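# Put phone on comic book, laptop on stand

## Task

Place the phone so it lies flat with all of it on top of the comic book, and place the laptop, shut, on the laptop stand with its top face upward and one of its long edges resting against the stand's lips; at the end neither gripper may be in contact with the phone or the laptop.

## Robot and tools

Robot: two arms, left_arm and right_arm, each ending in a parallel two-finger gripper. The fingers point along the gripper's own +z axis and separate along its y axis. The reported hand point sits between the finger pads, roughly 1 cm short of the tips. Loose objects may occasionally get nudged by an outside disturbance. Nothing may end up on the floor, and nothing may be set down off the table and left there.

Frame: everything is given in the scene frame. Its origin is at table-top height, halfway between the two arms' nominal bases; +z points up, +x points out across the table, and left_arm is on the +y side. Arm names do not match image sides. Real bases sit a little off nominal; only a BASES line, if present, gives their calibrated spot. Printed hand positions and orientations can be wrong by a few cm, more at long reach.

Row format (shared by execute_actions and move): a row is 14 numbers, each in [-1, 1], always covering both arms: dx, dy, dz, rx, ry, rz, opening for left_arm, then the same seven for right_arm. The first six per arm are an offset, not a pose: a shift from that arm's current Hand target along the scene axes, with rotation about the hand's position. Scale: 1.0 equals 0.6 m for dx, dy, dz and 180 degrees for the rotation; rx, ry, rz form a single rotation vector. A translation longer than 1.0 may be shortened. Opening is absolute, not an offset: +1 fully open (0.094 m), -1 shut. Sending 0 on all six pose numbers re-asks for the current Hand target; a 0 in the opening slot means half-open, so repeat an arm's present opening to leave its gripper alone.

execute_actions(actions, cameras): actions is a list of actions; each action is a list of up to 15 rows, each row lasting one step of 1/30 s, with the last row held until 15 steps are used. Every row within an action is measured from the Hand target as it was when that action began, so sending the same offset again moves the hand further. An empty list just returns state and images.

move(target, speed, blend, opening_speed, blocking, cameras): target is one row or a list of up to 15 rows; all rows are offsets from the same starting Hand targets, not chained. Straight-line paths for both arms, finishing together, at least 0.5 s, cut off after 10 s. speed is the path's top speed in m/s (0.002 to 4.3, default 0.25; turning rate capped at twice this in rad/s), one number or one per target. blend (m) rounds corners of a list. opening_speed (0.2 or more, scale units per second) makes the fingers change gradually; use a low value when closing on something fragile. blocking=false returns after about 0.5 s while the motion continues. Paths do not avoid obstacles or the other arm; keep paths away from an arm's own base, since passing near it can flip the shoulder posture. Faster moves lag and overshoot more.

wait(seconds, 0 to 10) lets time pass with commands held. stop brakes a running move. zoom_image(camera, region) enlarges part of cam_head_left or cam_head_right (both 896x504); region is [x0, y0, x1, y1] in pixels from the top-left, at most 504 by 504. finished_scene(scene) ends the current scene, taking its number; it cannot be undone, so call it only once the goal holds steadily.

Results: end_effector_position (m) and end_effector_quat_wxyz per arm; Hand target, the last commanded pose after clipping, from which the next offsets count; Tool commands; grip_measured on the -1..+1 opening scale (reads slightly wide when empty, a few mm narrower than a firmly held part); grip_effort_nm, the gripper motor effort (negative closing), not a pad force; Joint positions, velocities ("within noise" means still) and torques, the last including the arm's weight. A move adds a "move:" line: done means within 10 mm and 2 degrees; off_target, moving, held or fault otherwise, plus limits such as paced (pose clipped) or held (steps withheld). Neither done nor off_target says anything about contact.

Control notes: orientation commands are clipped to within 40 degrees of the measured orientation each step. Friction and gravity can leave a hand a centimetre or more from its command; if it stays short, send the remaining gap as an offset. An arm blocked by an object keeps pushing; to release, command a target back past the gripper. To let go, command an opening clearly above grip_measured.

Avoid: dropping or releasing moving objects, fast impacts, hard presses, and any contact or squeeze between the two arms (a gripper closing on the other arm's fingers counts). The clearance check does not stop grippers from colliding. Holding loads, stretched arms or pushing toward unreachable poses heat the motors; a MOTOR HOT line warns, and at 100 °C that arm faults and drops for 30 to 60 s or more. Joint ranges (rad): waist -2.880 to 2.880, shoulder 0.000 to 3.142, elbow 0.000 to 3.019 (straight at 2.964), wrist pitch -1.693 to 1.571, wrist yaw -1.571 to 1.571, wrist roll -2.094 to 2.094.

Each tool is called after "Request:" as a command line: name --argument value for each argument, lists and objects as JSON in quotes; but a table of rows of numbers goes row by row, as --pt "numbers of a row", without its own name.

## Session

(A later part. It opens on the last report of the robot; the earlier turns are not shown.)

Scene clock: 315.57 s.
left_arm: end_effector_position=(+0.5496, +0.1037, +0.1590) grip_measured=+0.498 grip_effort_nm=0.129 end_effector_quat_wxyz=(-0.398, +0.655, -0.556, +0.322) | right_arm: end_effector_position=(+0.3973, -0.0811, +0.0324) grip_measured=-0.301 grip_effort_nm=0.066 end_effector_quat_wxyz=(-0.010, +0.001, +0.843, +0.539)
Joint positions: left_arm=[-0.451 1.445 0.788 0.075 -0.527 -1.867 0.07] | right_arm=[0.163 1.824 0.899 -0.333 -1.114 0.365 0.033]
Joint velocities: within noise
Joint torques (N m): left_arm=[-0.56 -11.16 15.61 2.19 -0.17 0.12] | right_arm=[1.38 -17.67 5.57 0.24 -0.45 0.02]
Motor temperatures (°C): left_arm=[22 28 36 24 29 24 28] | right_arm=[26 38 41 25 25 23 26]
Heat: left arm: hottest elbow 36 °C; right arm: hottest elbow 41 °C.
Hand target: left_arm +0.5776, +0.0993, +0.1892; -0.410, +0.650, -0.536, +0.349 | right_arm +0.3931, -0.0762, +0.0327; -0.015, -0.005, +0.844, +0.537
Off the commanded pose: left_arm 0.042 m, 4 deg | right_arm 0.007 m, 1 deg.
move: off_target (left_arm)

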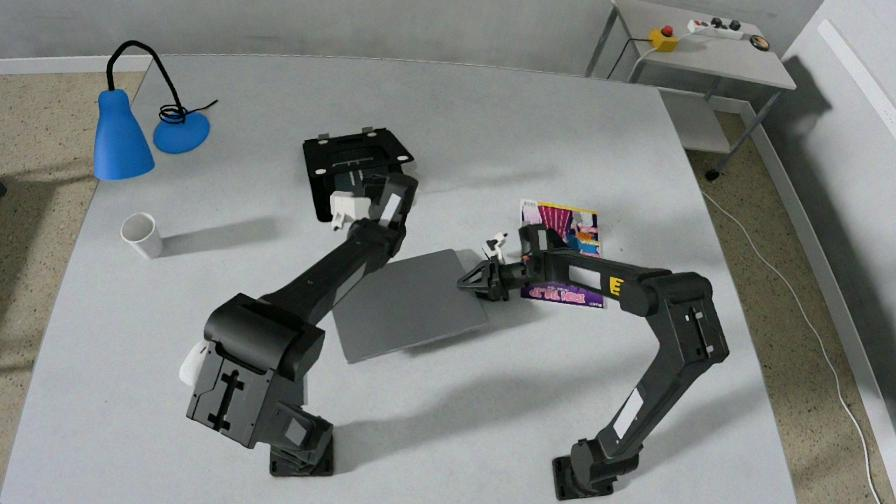

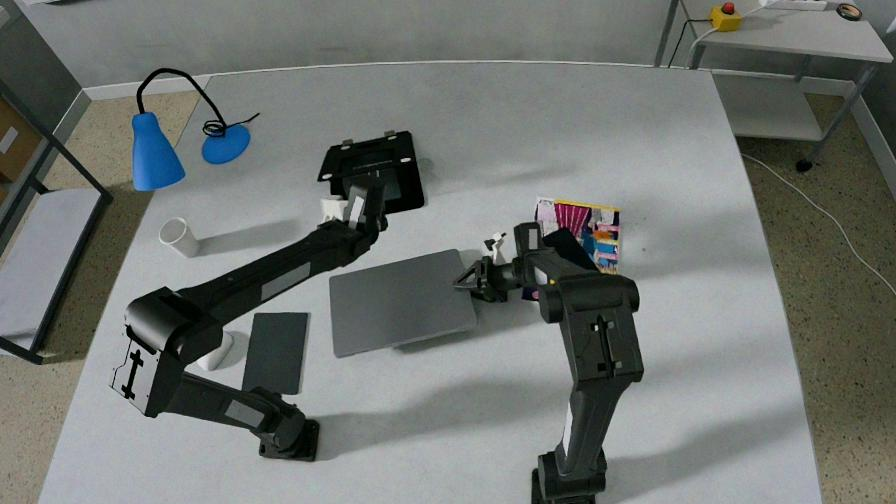

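Request:
move --pt "0.047 0.003 -0.04 0 0 0 0.55 0 0 0 0 0 0 -0.3" --pt "0.17 0.024 -0.093 0 0 0 0.55 0 0 0 0 0 0 -0.3" --speed 0.08

Request:
zoom_image --camera "cam_head_left" --region '[270, 80, 470, 240]'

Request:
zoom_image --camera "cam_head_right" --region '[270, 80, 470, 240]'

Scene clock: 326.73 s.
left_arm: end_effector_position=(+0.6506, +0.1153, +0.1062) grip_measured=+0.548 grip_effort_nm=0.129 end_effector_quat_wxyz=(-0.396, +0.657, -0.554, +0.324) | right_arm: end_effector_position=(+0.3973, -0.0811, +0.0324) grip_measured=-0.301 grip_effort_nm=0.071 end_effector_quat_wxyz=(-0.010, +0.001, +0.843, +0.539)
Joint positions: left_arm=[-0.346 1.752 0.991 0.206 -0.436 -1.812 0.073] | right_arm=[0.163 1.824 0.899 -0.333 -1.114 0.365 0.033]
Joint velocities: within noise
Joint torques (N m): left_arm=[0.44 -15.5 14.65 2.24 -0.12 0.19] | right_arm=[1.32 -17.61 5.57 0.21 -0.44 0.02]
Motor temperatures (°C): left_arm=[22 28 37 24 29 24 28] | right_arm=[26 38 40 25 25 23 26]
Heat: left arm: hottest elbow 37 °C; right arm: hottest elbow 40 °C.
Hand target: left_arm +0.6797, +0.1138, +0.1335; -0.410, +0.650, -0.536, +0.349 | right_arm +0.3931, -0.0762, +0.0327; -0.015, -0.005, +0.844, +0.537
Off the commanded pose: left_arm 0.040 m, 4 deg | right_arm 0.007 m, 1 deg.
move: off_target (left_arm)

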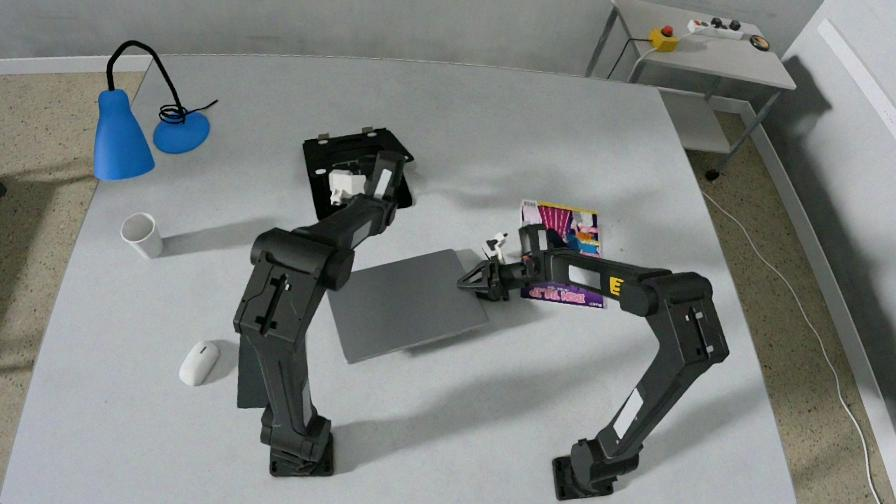

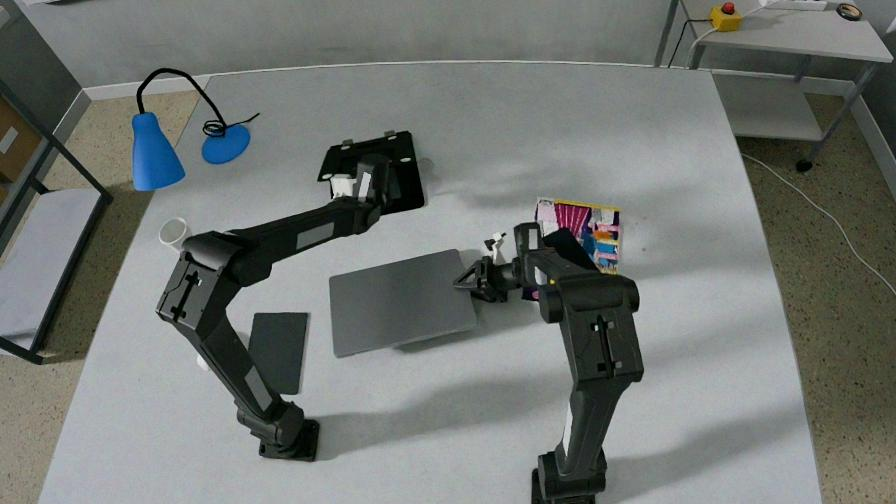

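Scaled by 2.520.

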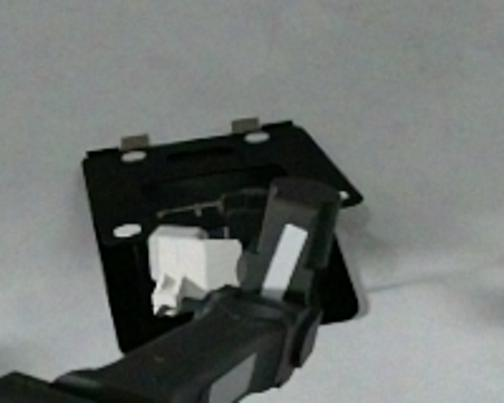

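Scaled by 2.520.

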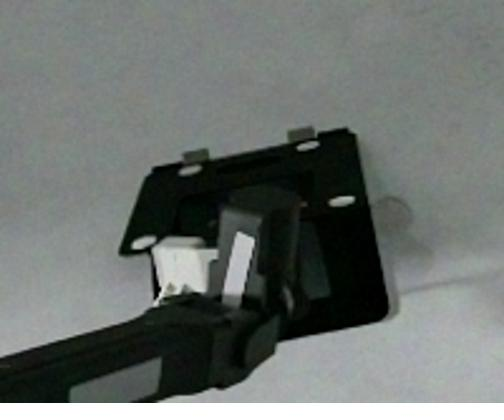

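Request:
move --target '[0,0,0,0,0,0,-0.97,0,0,0,0,0,0,-0.3]' --opening_speed 0.5

Request:
zoom_image --camera "cam_head_left" --region '[270, 80, 470, 240]'

Scene clock: 332.30 s.
left_arm: end_effector_position=(+0.6638, +0.1145, +0.1277) grip_measured=-0.944 grip_effort_nm=-0.999 end_effector_quat_wxyz=(-0.402, +0.662, -0.527, +0.349) | right_arm: end_effector_position=(+0.3973, -0.0811, +0.0324) grip_measured=-0.301 grip_effort_nm=0.066 end_effector_quat_wxyz=(-0.010, +0.001, +0.843, +0.539)
Joint positions: left_arm=[-0.342 1.747 1.02 0.226 -0.444 -1.844 0.003] | right_arm=[0.163 1.824 0.899 -0.333 -1.114 0.365 0.033]
Joint velocities: within noise
Joint torques (N m): left_arm=[-0.56 -14.8 12.77 1.78 0.27 0.5] | right_arm=[1.32 -17.61 5.59 0.24 -0.44 0.02]
Motor temperatures (°C): left_arm=[22 28 37 24 29 24 28] | right_arm=[26 38 40 25 25 23 26]
Heat: left arm: hottest elbow 37 °C; right arm: hottest elbow 40 °C.
Hand target: left_arm +0.6796, +0.1137, +0.1335; -0.410, +0.650, -0.536, +0.349 | right_arm +0.3931, -0.0762, +0.0327; -0.015, -0.005, +0.844, +0.537
Off the commanded pose: left_arm 0.017 m, 2 deg | right_arm 0.007 m, 1 deg.
move: off_target (left_arm)

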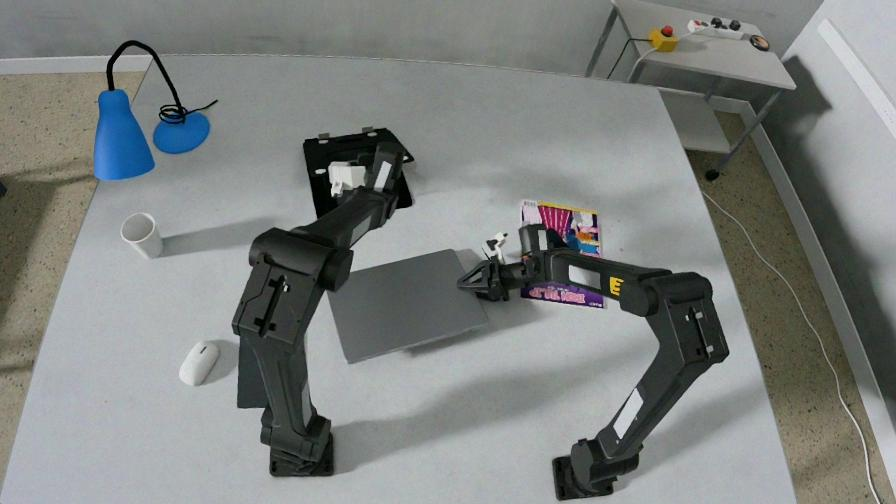

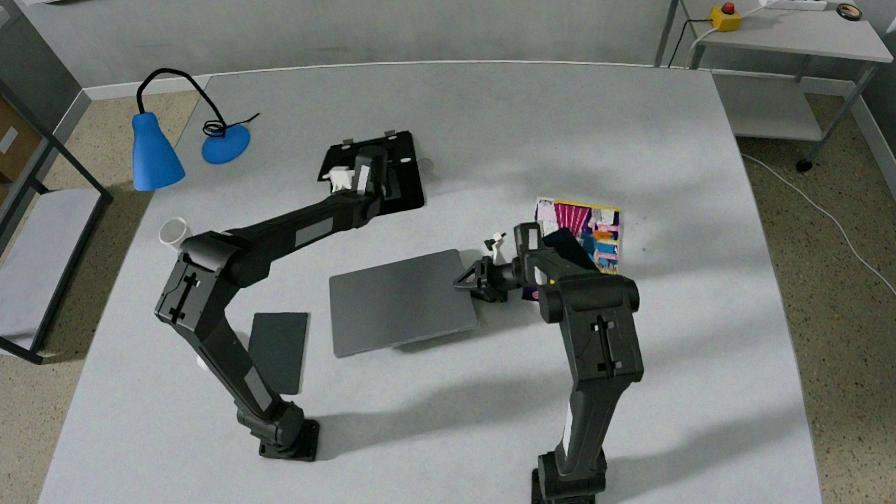

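Scaled by 2.520.

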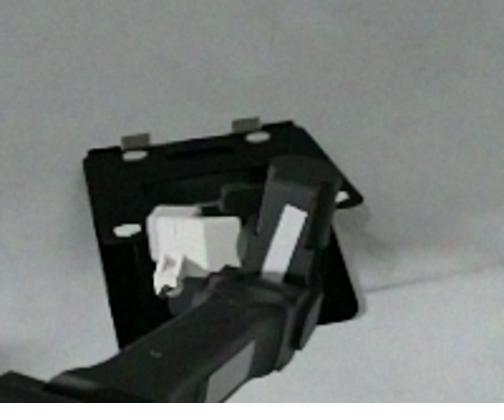

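Request:
move --pt "0 0 0.03 0 0 0 -0.97 0 0 0 0 0 0 -0.3" --pt "-0.22 0 0.03 0 0 0 -0.97 0 0 0 0 0 0 -0.3" --speed '[0.05,0.1]'

Request:
zoom_image --camera "cam_head_left" --region '[270, 120, 570, 400]'

Scene clock: 337.93 s.
left_arm: end_effector_position=(+0.5506, +0.1219, +0.1285) grip_measured=-0.949 grip_effort_nm=-1.009 end_effector_quat_wxyz=(-0.395, +0.670, -0.531, +0.336) | right_arm: end_effector_position=(+0.3973, -0.0811, +0.0324) grip_measured=-0.301 grip_effort_nm=0.066 end_effector_quat_wxyz=(-0.010, +0.001, +0.843, +0.539)
Joint positions: left_arm=[-0.414 1.5 0.73 0.211 -0.51 -1.901 0.002] | right_arm=[0.163 1.824 0.899 -0.333 -1.114 0.365 0.033]
Joint velocities: within noise
Joint torques (N m): left_arm=[-2.73 -15.56 8.49 2.02 -0.67 0.52] | right_arm=[1.32 -17.61 5.57 0.23 -0.44 0.02]
Motor temperatures (°C): left_arm=[22 28 37 24 29 24 28] | right_arm=[26 38 40 25 25 23 26]
Heat: left arm: hottest elbow 37 °C; right arm: hottest elbow 40 °C.
Hand target: left_arm +0.5477, +0.1137, +0.1515; -0.410, +0.650, -0.536, +0.349 | right_arm +0.3931, -0.0762, +0.0327; -0.015, -0.005, +0.844, +0.537
Off the commanded pose: left_arm 0.025 m, 3 deg | right_arm 0.007 m, 1 deg.
move: off_target (left_arm)

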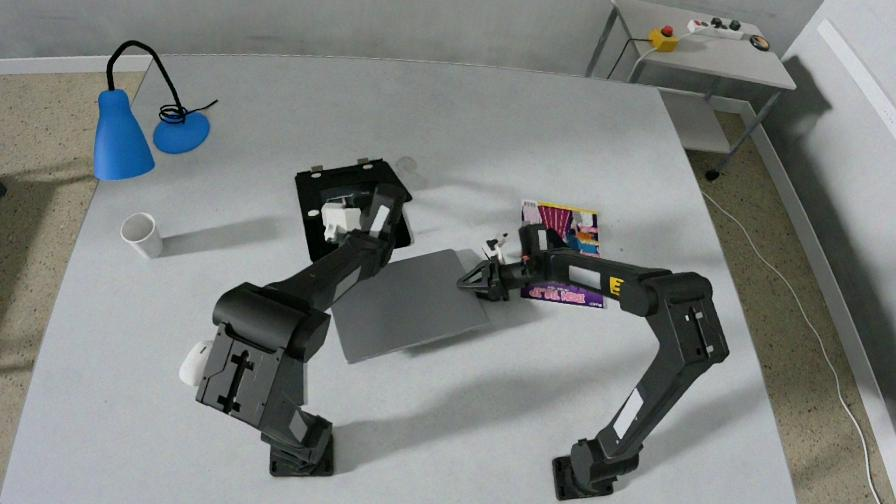

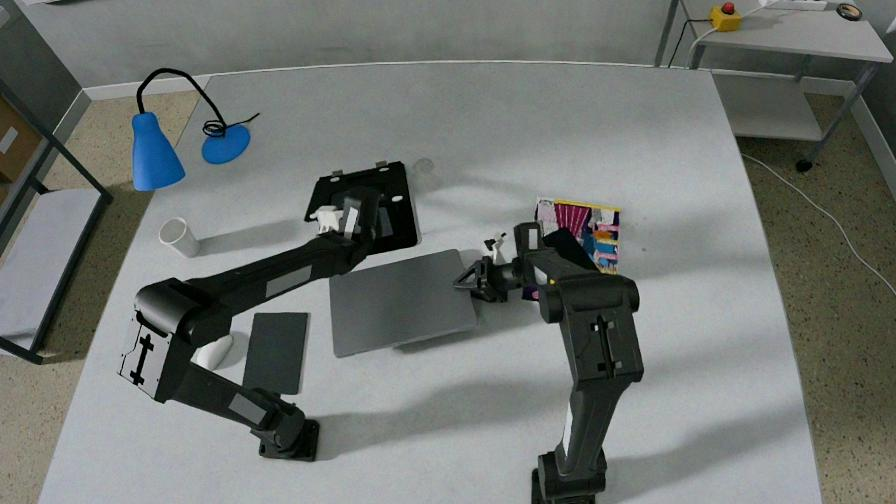

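Scaled by 1.680.

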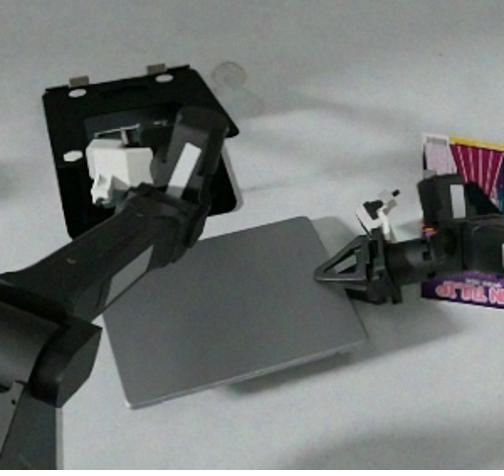

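Request:
move --pt "0 0 0 0 0 0 0.5 0 0 0 0 0 0 -0.3" --pt "-0.15 -0.027 0.067 0 0 0 0.5 0 0 0 0 0 0 -0.3" --pt "-0.396 0.219 0.14 0 0 -0.478 -0.2 0 0 0 0 0 0 -0.3" --pt "-0.4 0.21 -0.185 0 0 -0.478 -0.2 0 0 0 0 0 0 -0.3" --speed '[0.1,0.1,0.28,0.15]'

Request:
zoom_image --camera "cam_head_left" --region '[270, 140, 530, 400]'

Scene clock: 356.40 s.
left_arm: end_effector_position=(+0.3089, +0.2433, +0.0433) grip_measured=-0.198 grip_effort_nm=-0.081 end_effector_quat_wxyz=(+0.062, -0.116, +0.836, -0.533) | right_arm: end_effector_position=(+0.3973, -0.0811, +0.0324) grip_measured=-0.301 grip_effort_nm=0.066 end_effector_quat_wxyz=(-0.010, +0.001, +0.843, +0.539)
Joint positions: left_arm=[0.537 1.656 0.642 -1.139 1.039 0.63 0.038] | right_arm=[0.163 1.824 0.899 -0.333 -1.114 0.365 0.033]
Joint velocities: within noise
Joint torques (N m): left_arm=[-2.55 -9.47 3.99 -0.25 0.51 0.21] | right_arm=[1.32 -17.61 5.57 0.21 -0.44 0.02]
Motor temperatures (°C): left_arm=[22 28 37 24 29 24 28] | right_arm=[26 39 38 25 25 23 26]
Heat: left arm: hottest elbow 37 °C; right arm: hottest shoulder 39 °C.
Hand target: left_arm +0.3076, +0.2397, +0.0405; +0.061, -0.109, +0.836, -0.535 | right_arm +0.3931, -0.0762, +0.0327; -0.015, -0.005, +0.843, +0.537
Off the commanded pose: left_arm 0.005 m, 1 deg | right_arm 0.007 m, 1 deg.
move: done; target 3's new opening was sent with left_arm's hand 0.024 m and 4 deg from that target

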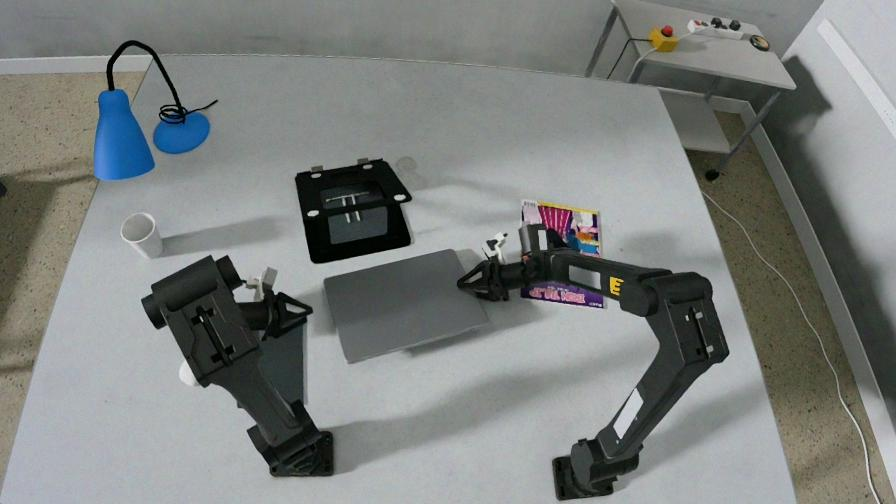

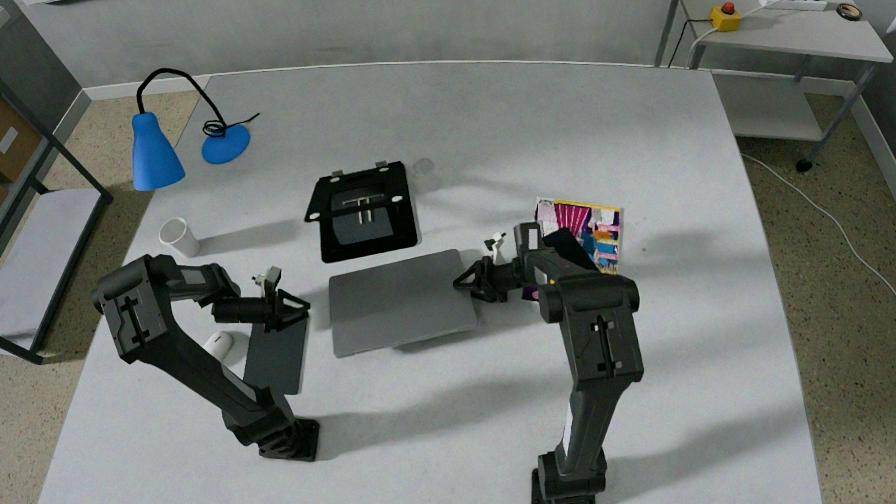

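Scaled by 1.938.

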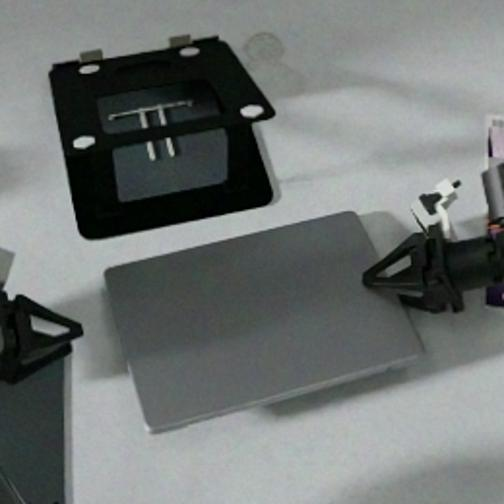

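Request:
move --pt "-0.008 -0.12 -0.012 0 0 0 -0.2 0 0.012 0 0 0 0 -0.3" --pt "-0.008 -0.12 -0.012 0 0 0 -0.95 0 0.012 0 0 0 0 -0.95" --speed 0.08 --opening_speed 0.3

Request:
zoom_image --camera "cam_head_left" --region '[270, 140, 530, 400]'

Scene clock: 365.23 s.
left_arm: end_effector_position=(+0.3033, +0.1724, +0.0287) grip_measured=-0.512 grip_effort_nm=-1.009 end_effector_quat_wxyz=(+0.050, -0.129, +0.835, -0.533) | right_arm: end_effector_position=(+0.3951, -0.0737, +0.0329) grip_measured=-0.484 grip_effort_nm=-1.043 end_effector_quat_wxyz=(-0.016, +0.001, +0.842, +0.539)
Joint positions: left_arm=[0.303 1.543 0.468 -0.673 1.122 0.138 0.023] | right_arm=[0.179 1.824 0.899 -0.321 -1.114 0.389 0.024]
Joint velocities: within noise
Joint torques (N m): left_arm=[-3.25 -10.34 4.14 0.21 0.89 0.24] | right_arm=[1.32 -17.67 5.41 0.95 -0.28 0.11]
Motor temperatures (°C): left_arm=[22 28 36 24 29 24 28] | right_arm=[26 39 38 25 25 23 26]
Heat: left arm: hottest elbow 36 °C; right arm: hottest shoulder 39 °C.
Hand target: left_arm +0.3028, +0.1678, +0.0333; +0.061, -0.109, +0.836, -0.535 | right_arm +0.3931, -0.0689, +0.0327; -0.015, -0.005, +0.844, +0.537
Off the commanded pose: left_arm 0.007 m, 3 deg | right_arm 0.005 m, 1 deg.
move: off_target (left_arm)

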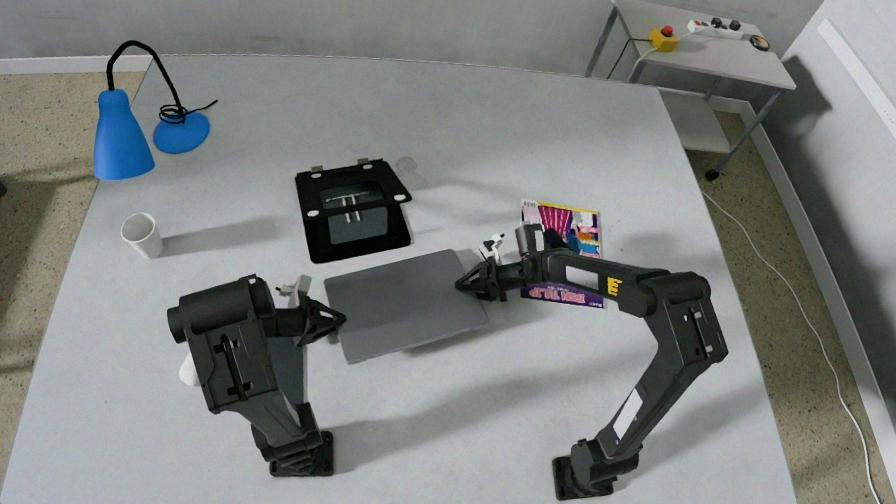

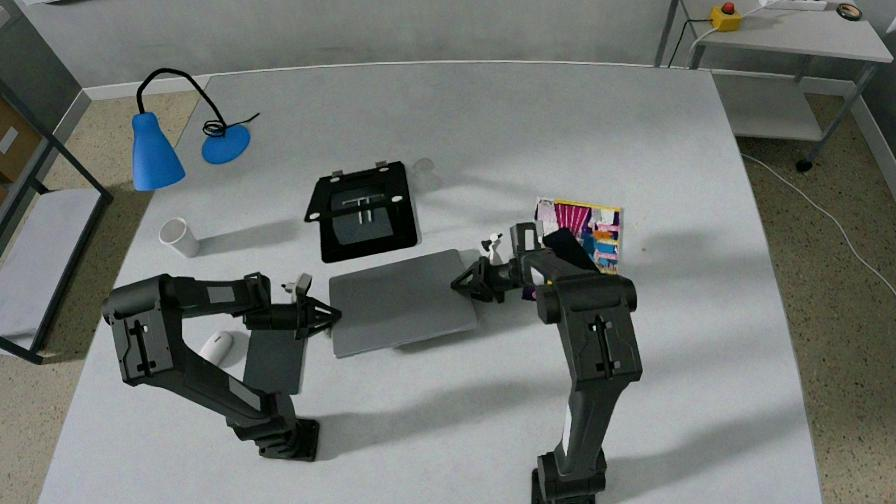

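Scaled by 1.938.

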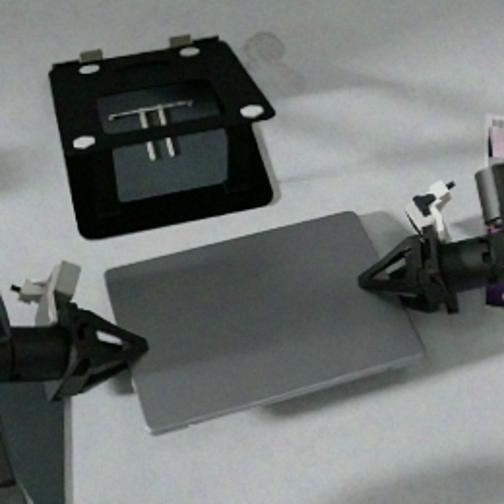

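Request:
move --target '[0,0,0.37,-0.09,-0.016,0,-0.95,0,0,0.38,0.09,0,0,-0.95]' --speed 0.1

Request:
zoom_image --camera "cam_head_left" --region '[270, 120, 530, 380]'

Scene clock: 371.40 s.
left_arm: end_effector_position=(+0.2818, +0.1624, +0.2153) grip_measured=-0.630 grip_effort_nm=-1.009 end_effector_quat_wxyz=(+0.027, -0.153, +0.754, -0.639) | right_arm: end_effector_position=(+0.3794, -0.0861, +0.2123) grip_measured=-0.618 grip_effort_nm=-1.028 end_effector_quat_wxyz=(-0.043, +0.039, +0.768, +0.638)
Joint positions: left_arm=[0.352 1.196 0.639 -1.652 1.341 0.493 0.017] | right_arm=[0.127 1.479 0.905 -0.439 -1.354 0.687 0.018]
Joint velocities: within noise
Joint torques (N m): left_arm=[-1.55 -10.23 15.91 -1.48 1.76 0.26] | right_arm=[2.55 -17.44 13.33 1.39 -1.09 0.27]
Motor temperatures (°C): left_arm=[22 28 36 24 30 24 28] | right_arm=[26 39 39 25 25 23 27]
Heat: left arm: hottest elbow 36 °C; right arm: hottest shoulder 39 °C.
Hand target: left_arm +0.3028, +0.1677, +0.2553; +0.066, -0.103, +0.750, -0.650 | right_arm +0.3931, -0.0689, +0.2607; -0.014, -0.007, +0.759, +0.650
Off the commanded pose: left_arm 0.046 m, 7 deg | right_arm 0.053 m, 7 deg.
joint sent to its limit (left arm) — joint 4 (wrist pitch), lower limit. The joint targets are off in position, not in orientation.
move: off_target (left_arm, right_arm)

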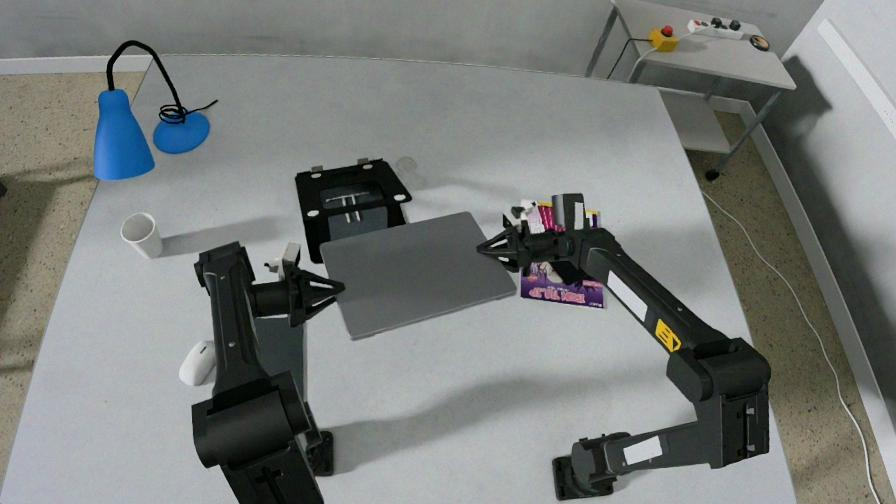

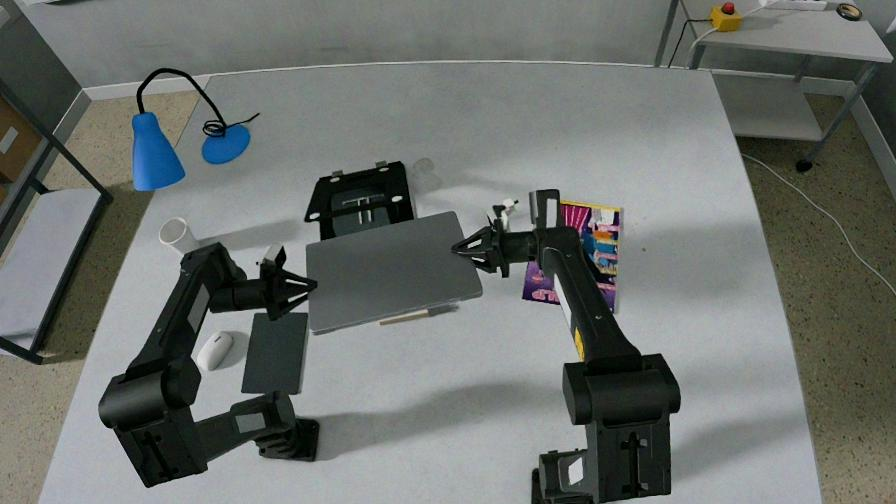

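Scaled by 1.938.

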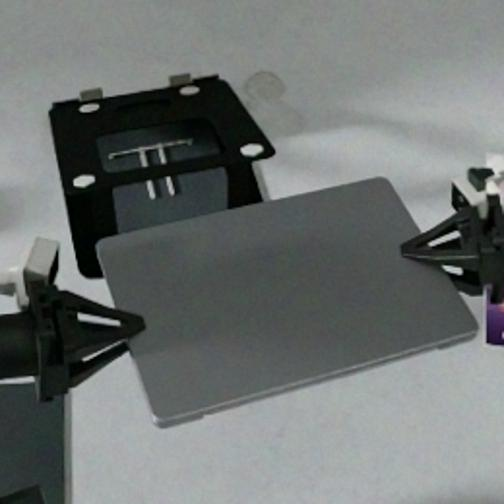

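Request:
move --target '[0.43,0.2,0.02,0,0,0,-0.95,0.43,0.2,0.03,0,0,0,-0.95]' --speed 0.13

Request:
zoom_image --camera "cam_head_left" --region '[270, 90, 530, 300]'

Request:
zoom_image --camera "cam_head_right" --region '[270, 90, 530, 300]'

Scene clock: 383.83 s.
left_arm: end_effector_position=(+0.5373, +0.2758, +0.2154) grip_measured=-0.630 grip_effort_nm=-1.009 end_effector_quat_wxyz=(+0.040, -0.169, +0.754, -0.633) | right_arm: end_effector_position=(+0.6334, +0.0328, +0.2217) grip_measured=-0.627 grip_effort_nm=-1.038 end_effector_quat_wxyz=(-0.046, +0.037, +0.768, +0.638)
Joint positions: left_arm=[0.373 1.849 1.407 -1.661 1.342 0.386 0.017] | right_arm=[0.25 2.094 1.761 -0.347 -1.278 1.032 0.018]
Joint velocities: within noise
Joint torques (N m): left_arm=[-0.38 -20.6 17.48 -1.24 1.42 0.32] | right_arm=[1.55 -27.81 16.99 0.94 -0.68 0.1]
Motor temperatures (°C): left_arm=[22 28 39 24 32 24 29] | right_arm=[26 39 42 25 26 23 27]
Heat: left arm: hottest elbow 39 °C; right arm: hottest elbow 42 °C.
Hand target: left_arm +0.5608, +0.2879, +0.2673; +0.066, -0.103, +0.750, -0.650 | right_arm +0.6512, +0.0509, +0.2785; -0.014, -0.007, +0.759, +0.650
Off the commanded pose: left_arm 0.058 m, 8 deg | right_arm 0.062 m, 6 deg.
joint sent to its limit (left arm) — joint 4 (wrist pitch), lower limit. The joint targets are off in position and orientation.
move: off_target (left_arm, right_arm)

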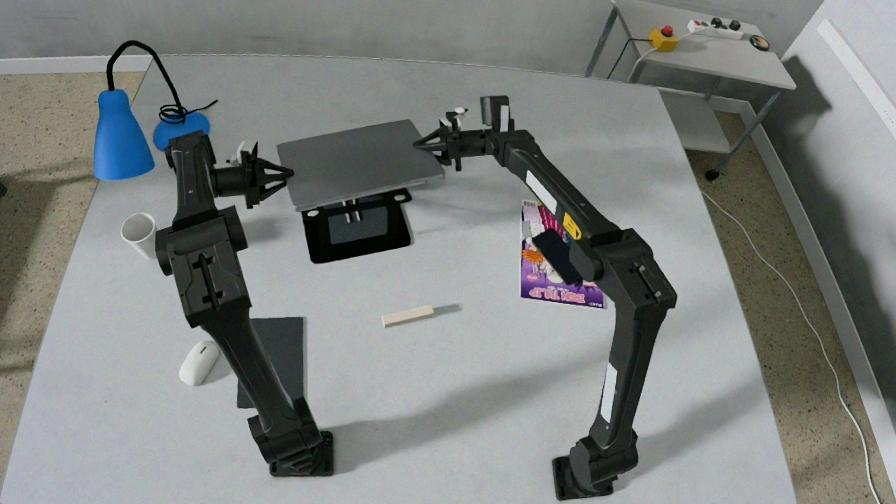

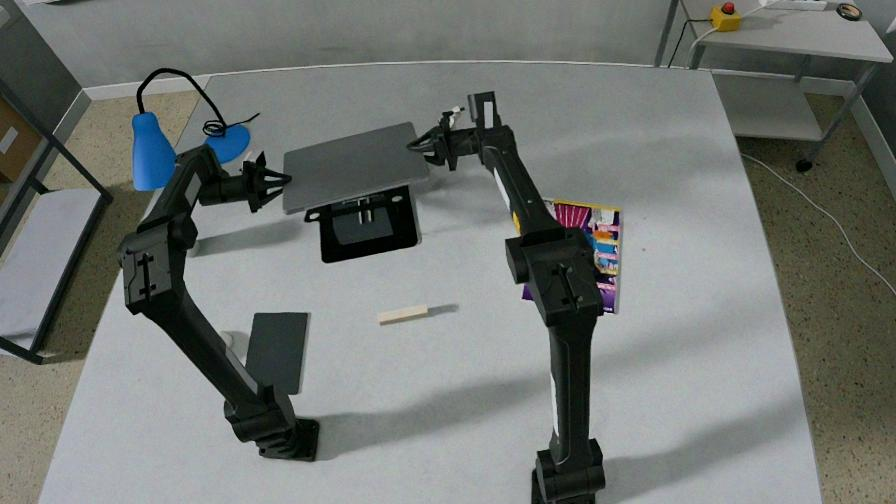

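Scaled by 1.938.

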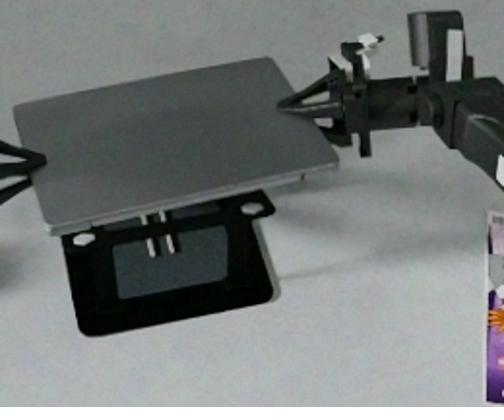

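Scaled by 1.938.

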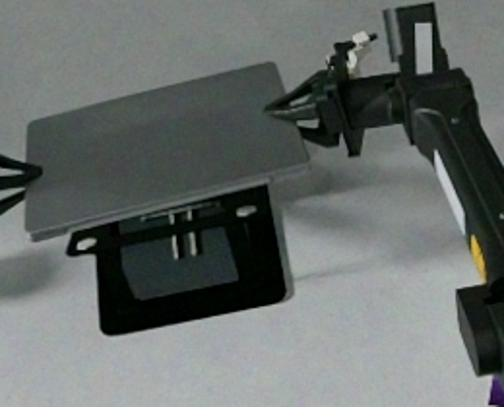

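Request:
move --target '[0.09,0.015,-0.03,-0.04,0.133,-0.011,-0.95,0.075,0.015,-0.03,-0.04,0.133,-0.011,-0.95]' --speed 0.1

Request:
zoom_image --camera "cam_head_left" --region '[250, 80, 510, 290]'

Request:
zoom_image --camera "cam_head_right" --region '[250, 80, 510, 290]'

Scene clock: 399.33 s.
left_arm: end_effector_position=(+0.5883, +0.2939, +0.1929) grip_measured=-0.632 grip_effort_nm=-1.009 end_effector_quat_wxyz=(-0.095, -0.326, +0.698, -0.631) | right_arm: end_effector_position=(+0.6806, +0.0474, +0.2007) grip_measured=-0.639 grip_effort_nm=-1.038 end_effector_quat_wxyz=(-0.190, +0.183, +0.779, +0.569)
Joint positions: left_arm=[0.368 2 1.575 -1.664 1.354 -0.058 0.017] | right_arm=[0.255 2.336 2.221 -0.931 -1.242 1.103 0.017]
Joint velocities: within noise
Joint torques (N m): left_arm=[-2.78 -23.36 18.02 -0.95 1.48 0.21] | right_arm=[0.85 -31.27 17.21 0.51 -0.95 0.11]
Motor temperatures (°C): left_arm=[22 29 41 24 32 24 29] | right_arm=[26 40 48 25 26 23 28]
Heat: left arm: hottest elbow 41 °C; right arm: hottest elbow 48 °C.
Hand target: left_arm +0.6148, +0.2968, +0.2493; -0.108, -0.227, +0.707, -0.661 | right_arm +0.6962, +0.0598, +0.2607; -0.160, +0.142, +0.779, +0.589
Off the commanded pose: left_arm 0.062 m, 12 deg | right_arm 0.063 m, 6 deg.
joint sent to its limit (left arm) — joint 4 (wrist pitch), lower limit. The joint targets are off in position and orientation.
move: off_target (left_arm, right_arm)

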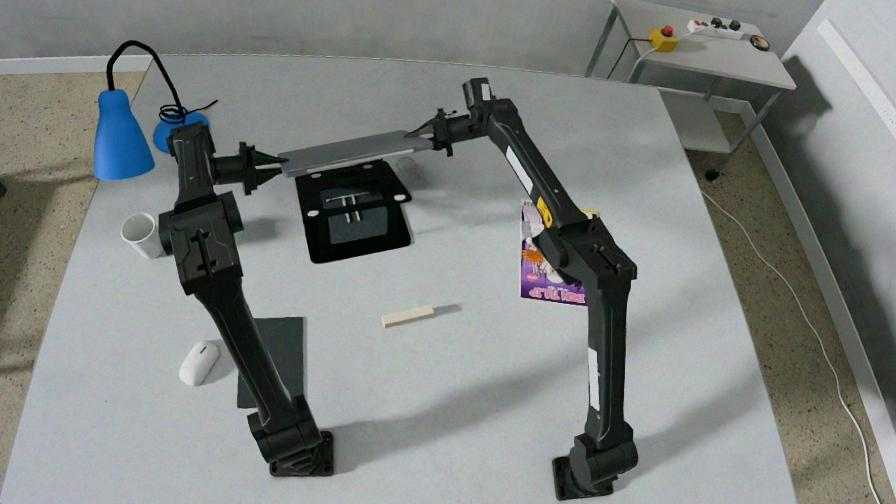

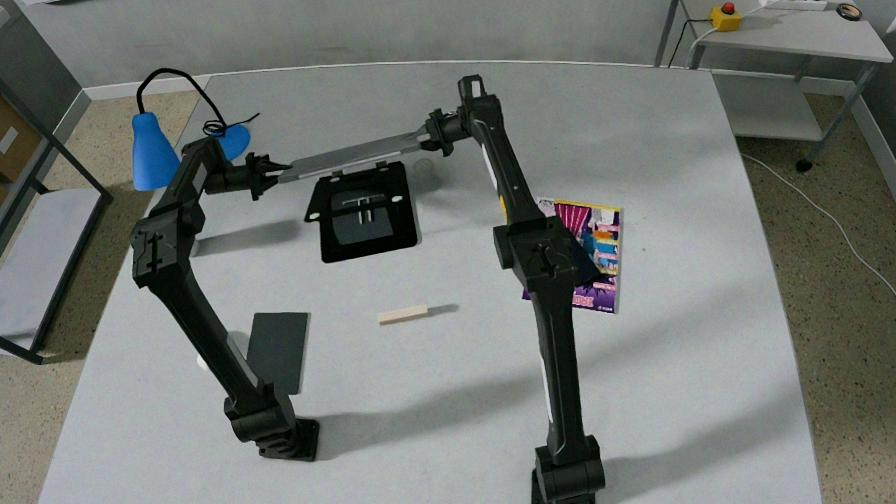

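Scaled by 1.938.

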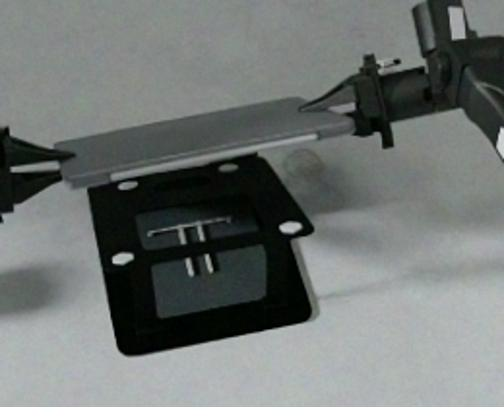

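Scaled by 1.938.

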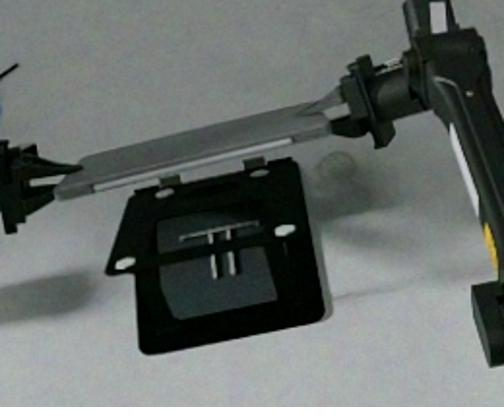

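Request:
move --target '[0,0,-0.12,0,0,0,-0.95,0,0,-0.12,0,0,0,-0.95]' --speed 0.06

Request:
zoom_image --camera "cam_head_left" --region '[250, 100, 510, 310]'

Request:
zoom_image --camera "cam_head_right" --region '[250, 100, 510, 310]'

Scene clock: 408.53 s.
left_arm: end_effector_position=(+0.5918, +0.2949, +0.1328) grip_measured=-0.632 grip_effort_nm=-1.009 end_effector_quat_wxyz=(-0.103, -0.317, +0.697, -0.635) | right_arm: end_effector_position=(+0.6909, +0.0506, +0.1481) grip_measured=-0.645 grip_effort_nm=-1.043 end_effector_quat_wxyz=(-0.184, +0.175, +0.782, +0.569)
Joint positions: left_arm=[0.367 2.116 1.575 -1.664 1.354 0.058 0.017] | right_arm=[0.256 2.41 2.221 -0.866 -1.239 1.074 0.017]
Joint velocities: within noise
Joint torques (N m): left_arm=[-2.2 -24.64 15.2 -1.07 0.75 0.28] | right_arm=[0.91 -32.85 11.82 1.63 -1.13 0.1]
Motor temperatures (°C): left_arm=[22 30 41 24 32 24 29] | right_arm=[26 41 52 25 26 23 28]
Heat: left arm: hottest elbow 41 °C; right arm: hottest elbow 52 °C.
Hand target: left_arm +0.6148, +0.2968, +0.1774; -0.108, -0.227, +0.707, -0.661 | right_arm +0.6962, +0.0599, +0.1886; -0.160, +0.142, +0.779, +0.589
Off the commanded pose: left_arm 0.050 m, 11 deg | right_arm 0.042 m, 5 deg.
joint sent to its limit (left arm) — joint 4 (wrist pitch), lower limit. The joint targets are off in position and orientation.
move: off_target (left_arm, right_arm)

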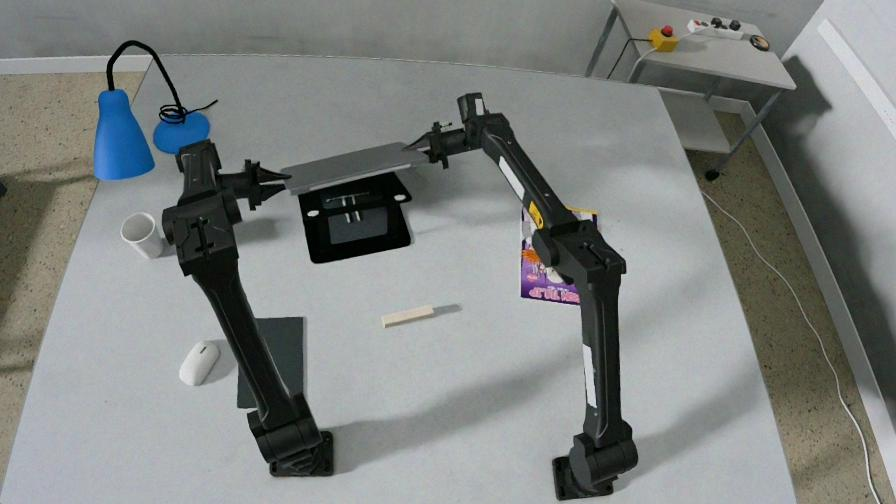

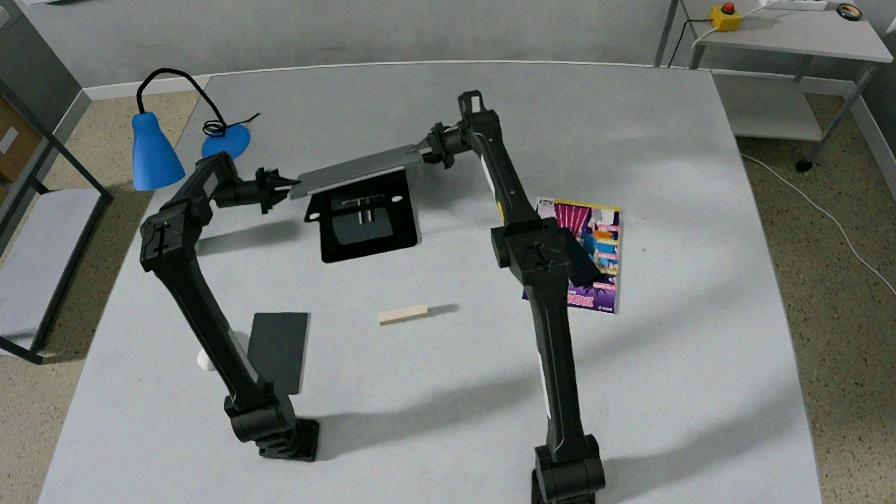

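Scaled by 1.938.

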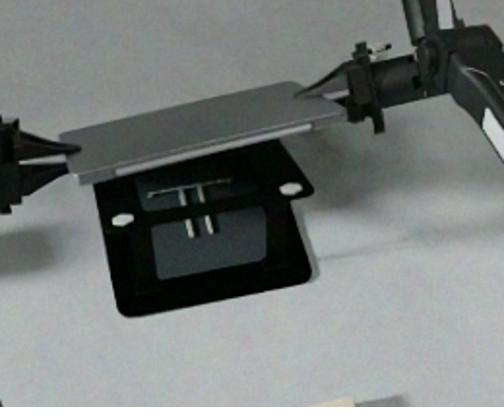

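Scaled by 1.938.

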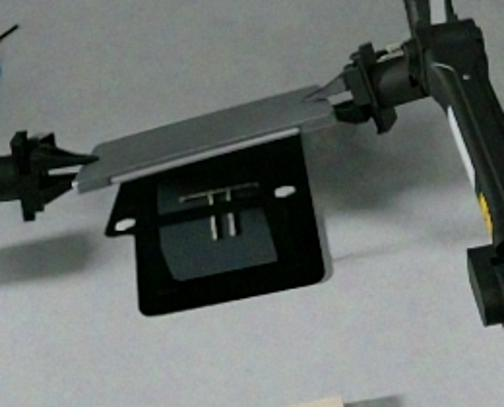

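Request:
move --target '[-0.012,0,-0.06,0,0,0,-0.95,-0.012,0,-0.075,0,0,0,-0.95]' --speed 0.05

Request:
zoom_image --camera "cam_head_left" --region '[250, 100, 510, 310]'

Request:
zoom_image --camera "cam_head_right" --region '[250, 100, 510, 310]'

Scene clock: 414.63 s.
left_arm: end_effector_position=(+0.5900, +0.2946, +0.1049) grip_measured=-0.632 grip_effort_nm=-1.009 end_effector_quat_wxyz=(-0.100, -0.303, +0.704, -0.634) | right_arm: end_effector_position=(+0.6883, +0.0503, +0.1185) grip_measured=-0.645 grip_effort_nm=-1.038 end_effector_quat_wxyz=(-0.172, +0.164, +0.782, +0.576)
Joint positions: left_arm=[0.367 2.167 1.575 -1.664 1.342 0.135 0.017] | right_arm=[0.256 2.414 2.142 -0.749 -1.24 1.074 0.017]
Joint velocities: within noise
Joint torques (N m): left_arm=[-2.61 -25.05 12.62 -1.16 0.75 0.33] | right_arm=[1.08 -32.32 10.02 1.58 -1.02 0.13]
Motor temperatures (°C): left_arm=[22 31 40 24 32 24 29] | right_arm=[26 43 52 25 27 23 28]
Heat: left arm: hottest elbow 40 °C; right arm: hottest elbow 52 °C.
Hand target: left_arm +0.6076, +0.2968, +0.1415; -0.108, -0.227, +0.707, -0.661 | right_arm +0.6890, +0.0600, +0.1438; -0.160, +0.142, +0.779, +0.589
Off the commanded pose: left_arm 0.041 m, 9 deg | right_arm 0.027 m, 3 deg.
joint sent to its limit (left arm) — joint 4 (wrist pitch), lower limit. The joint targets are off in orientation, not in position.
move: off_target (left_arm, right_arm)

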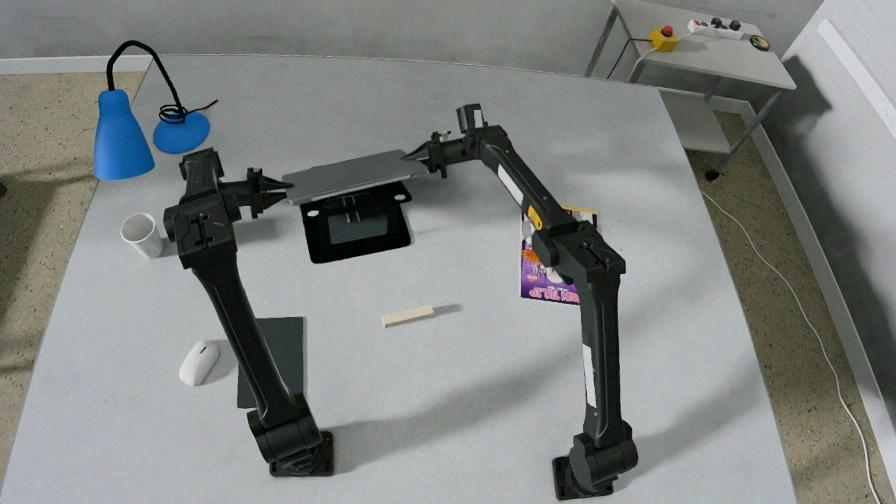

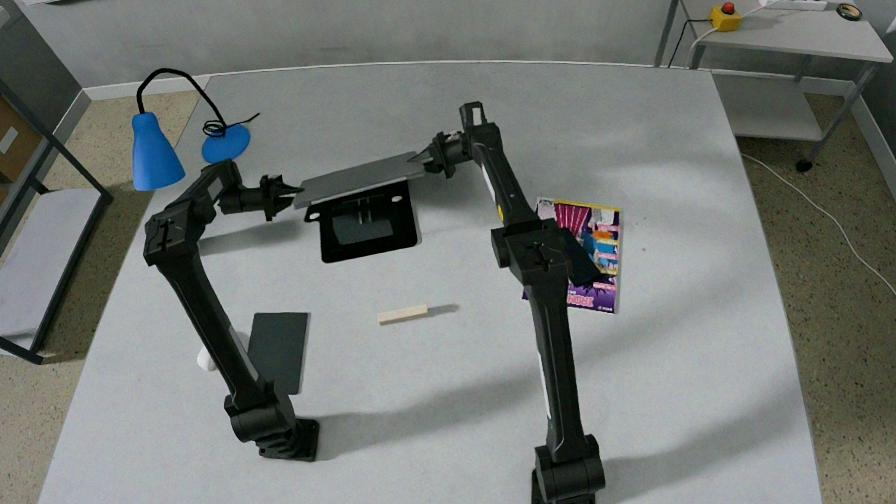

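Scaled by 1.938.

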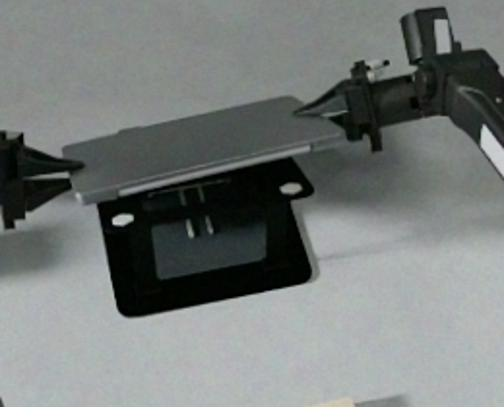

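Scaled by 1.938.

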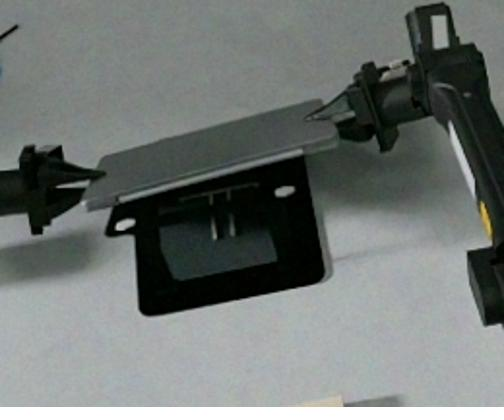

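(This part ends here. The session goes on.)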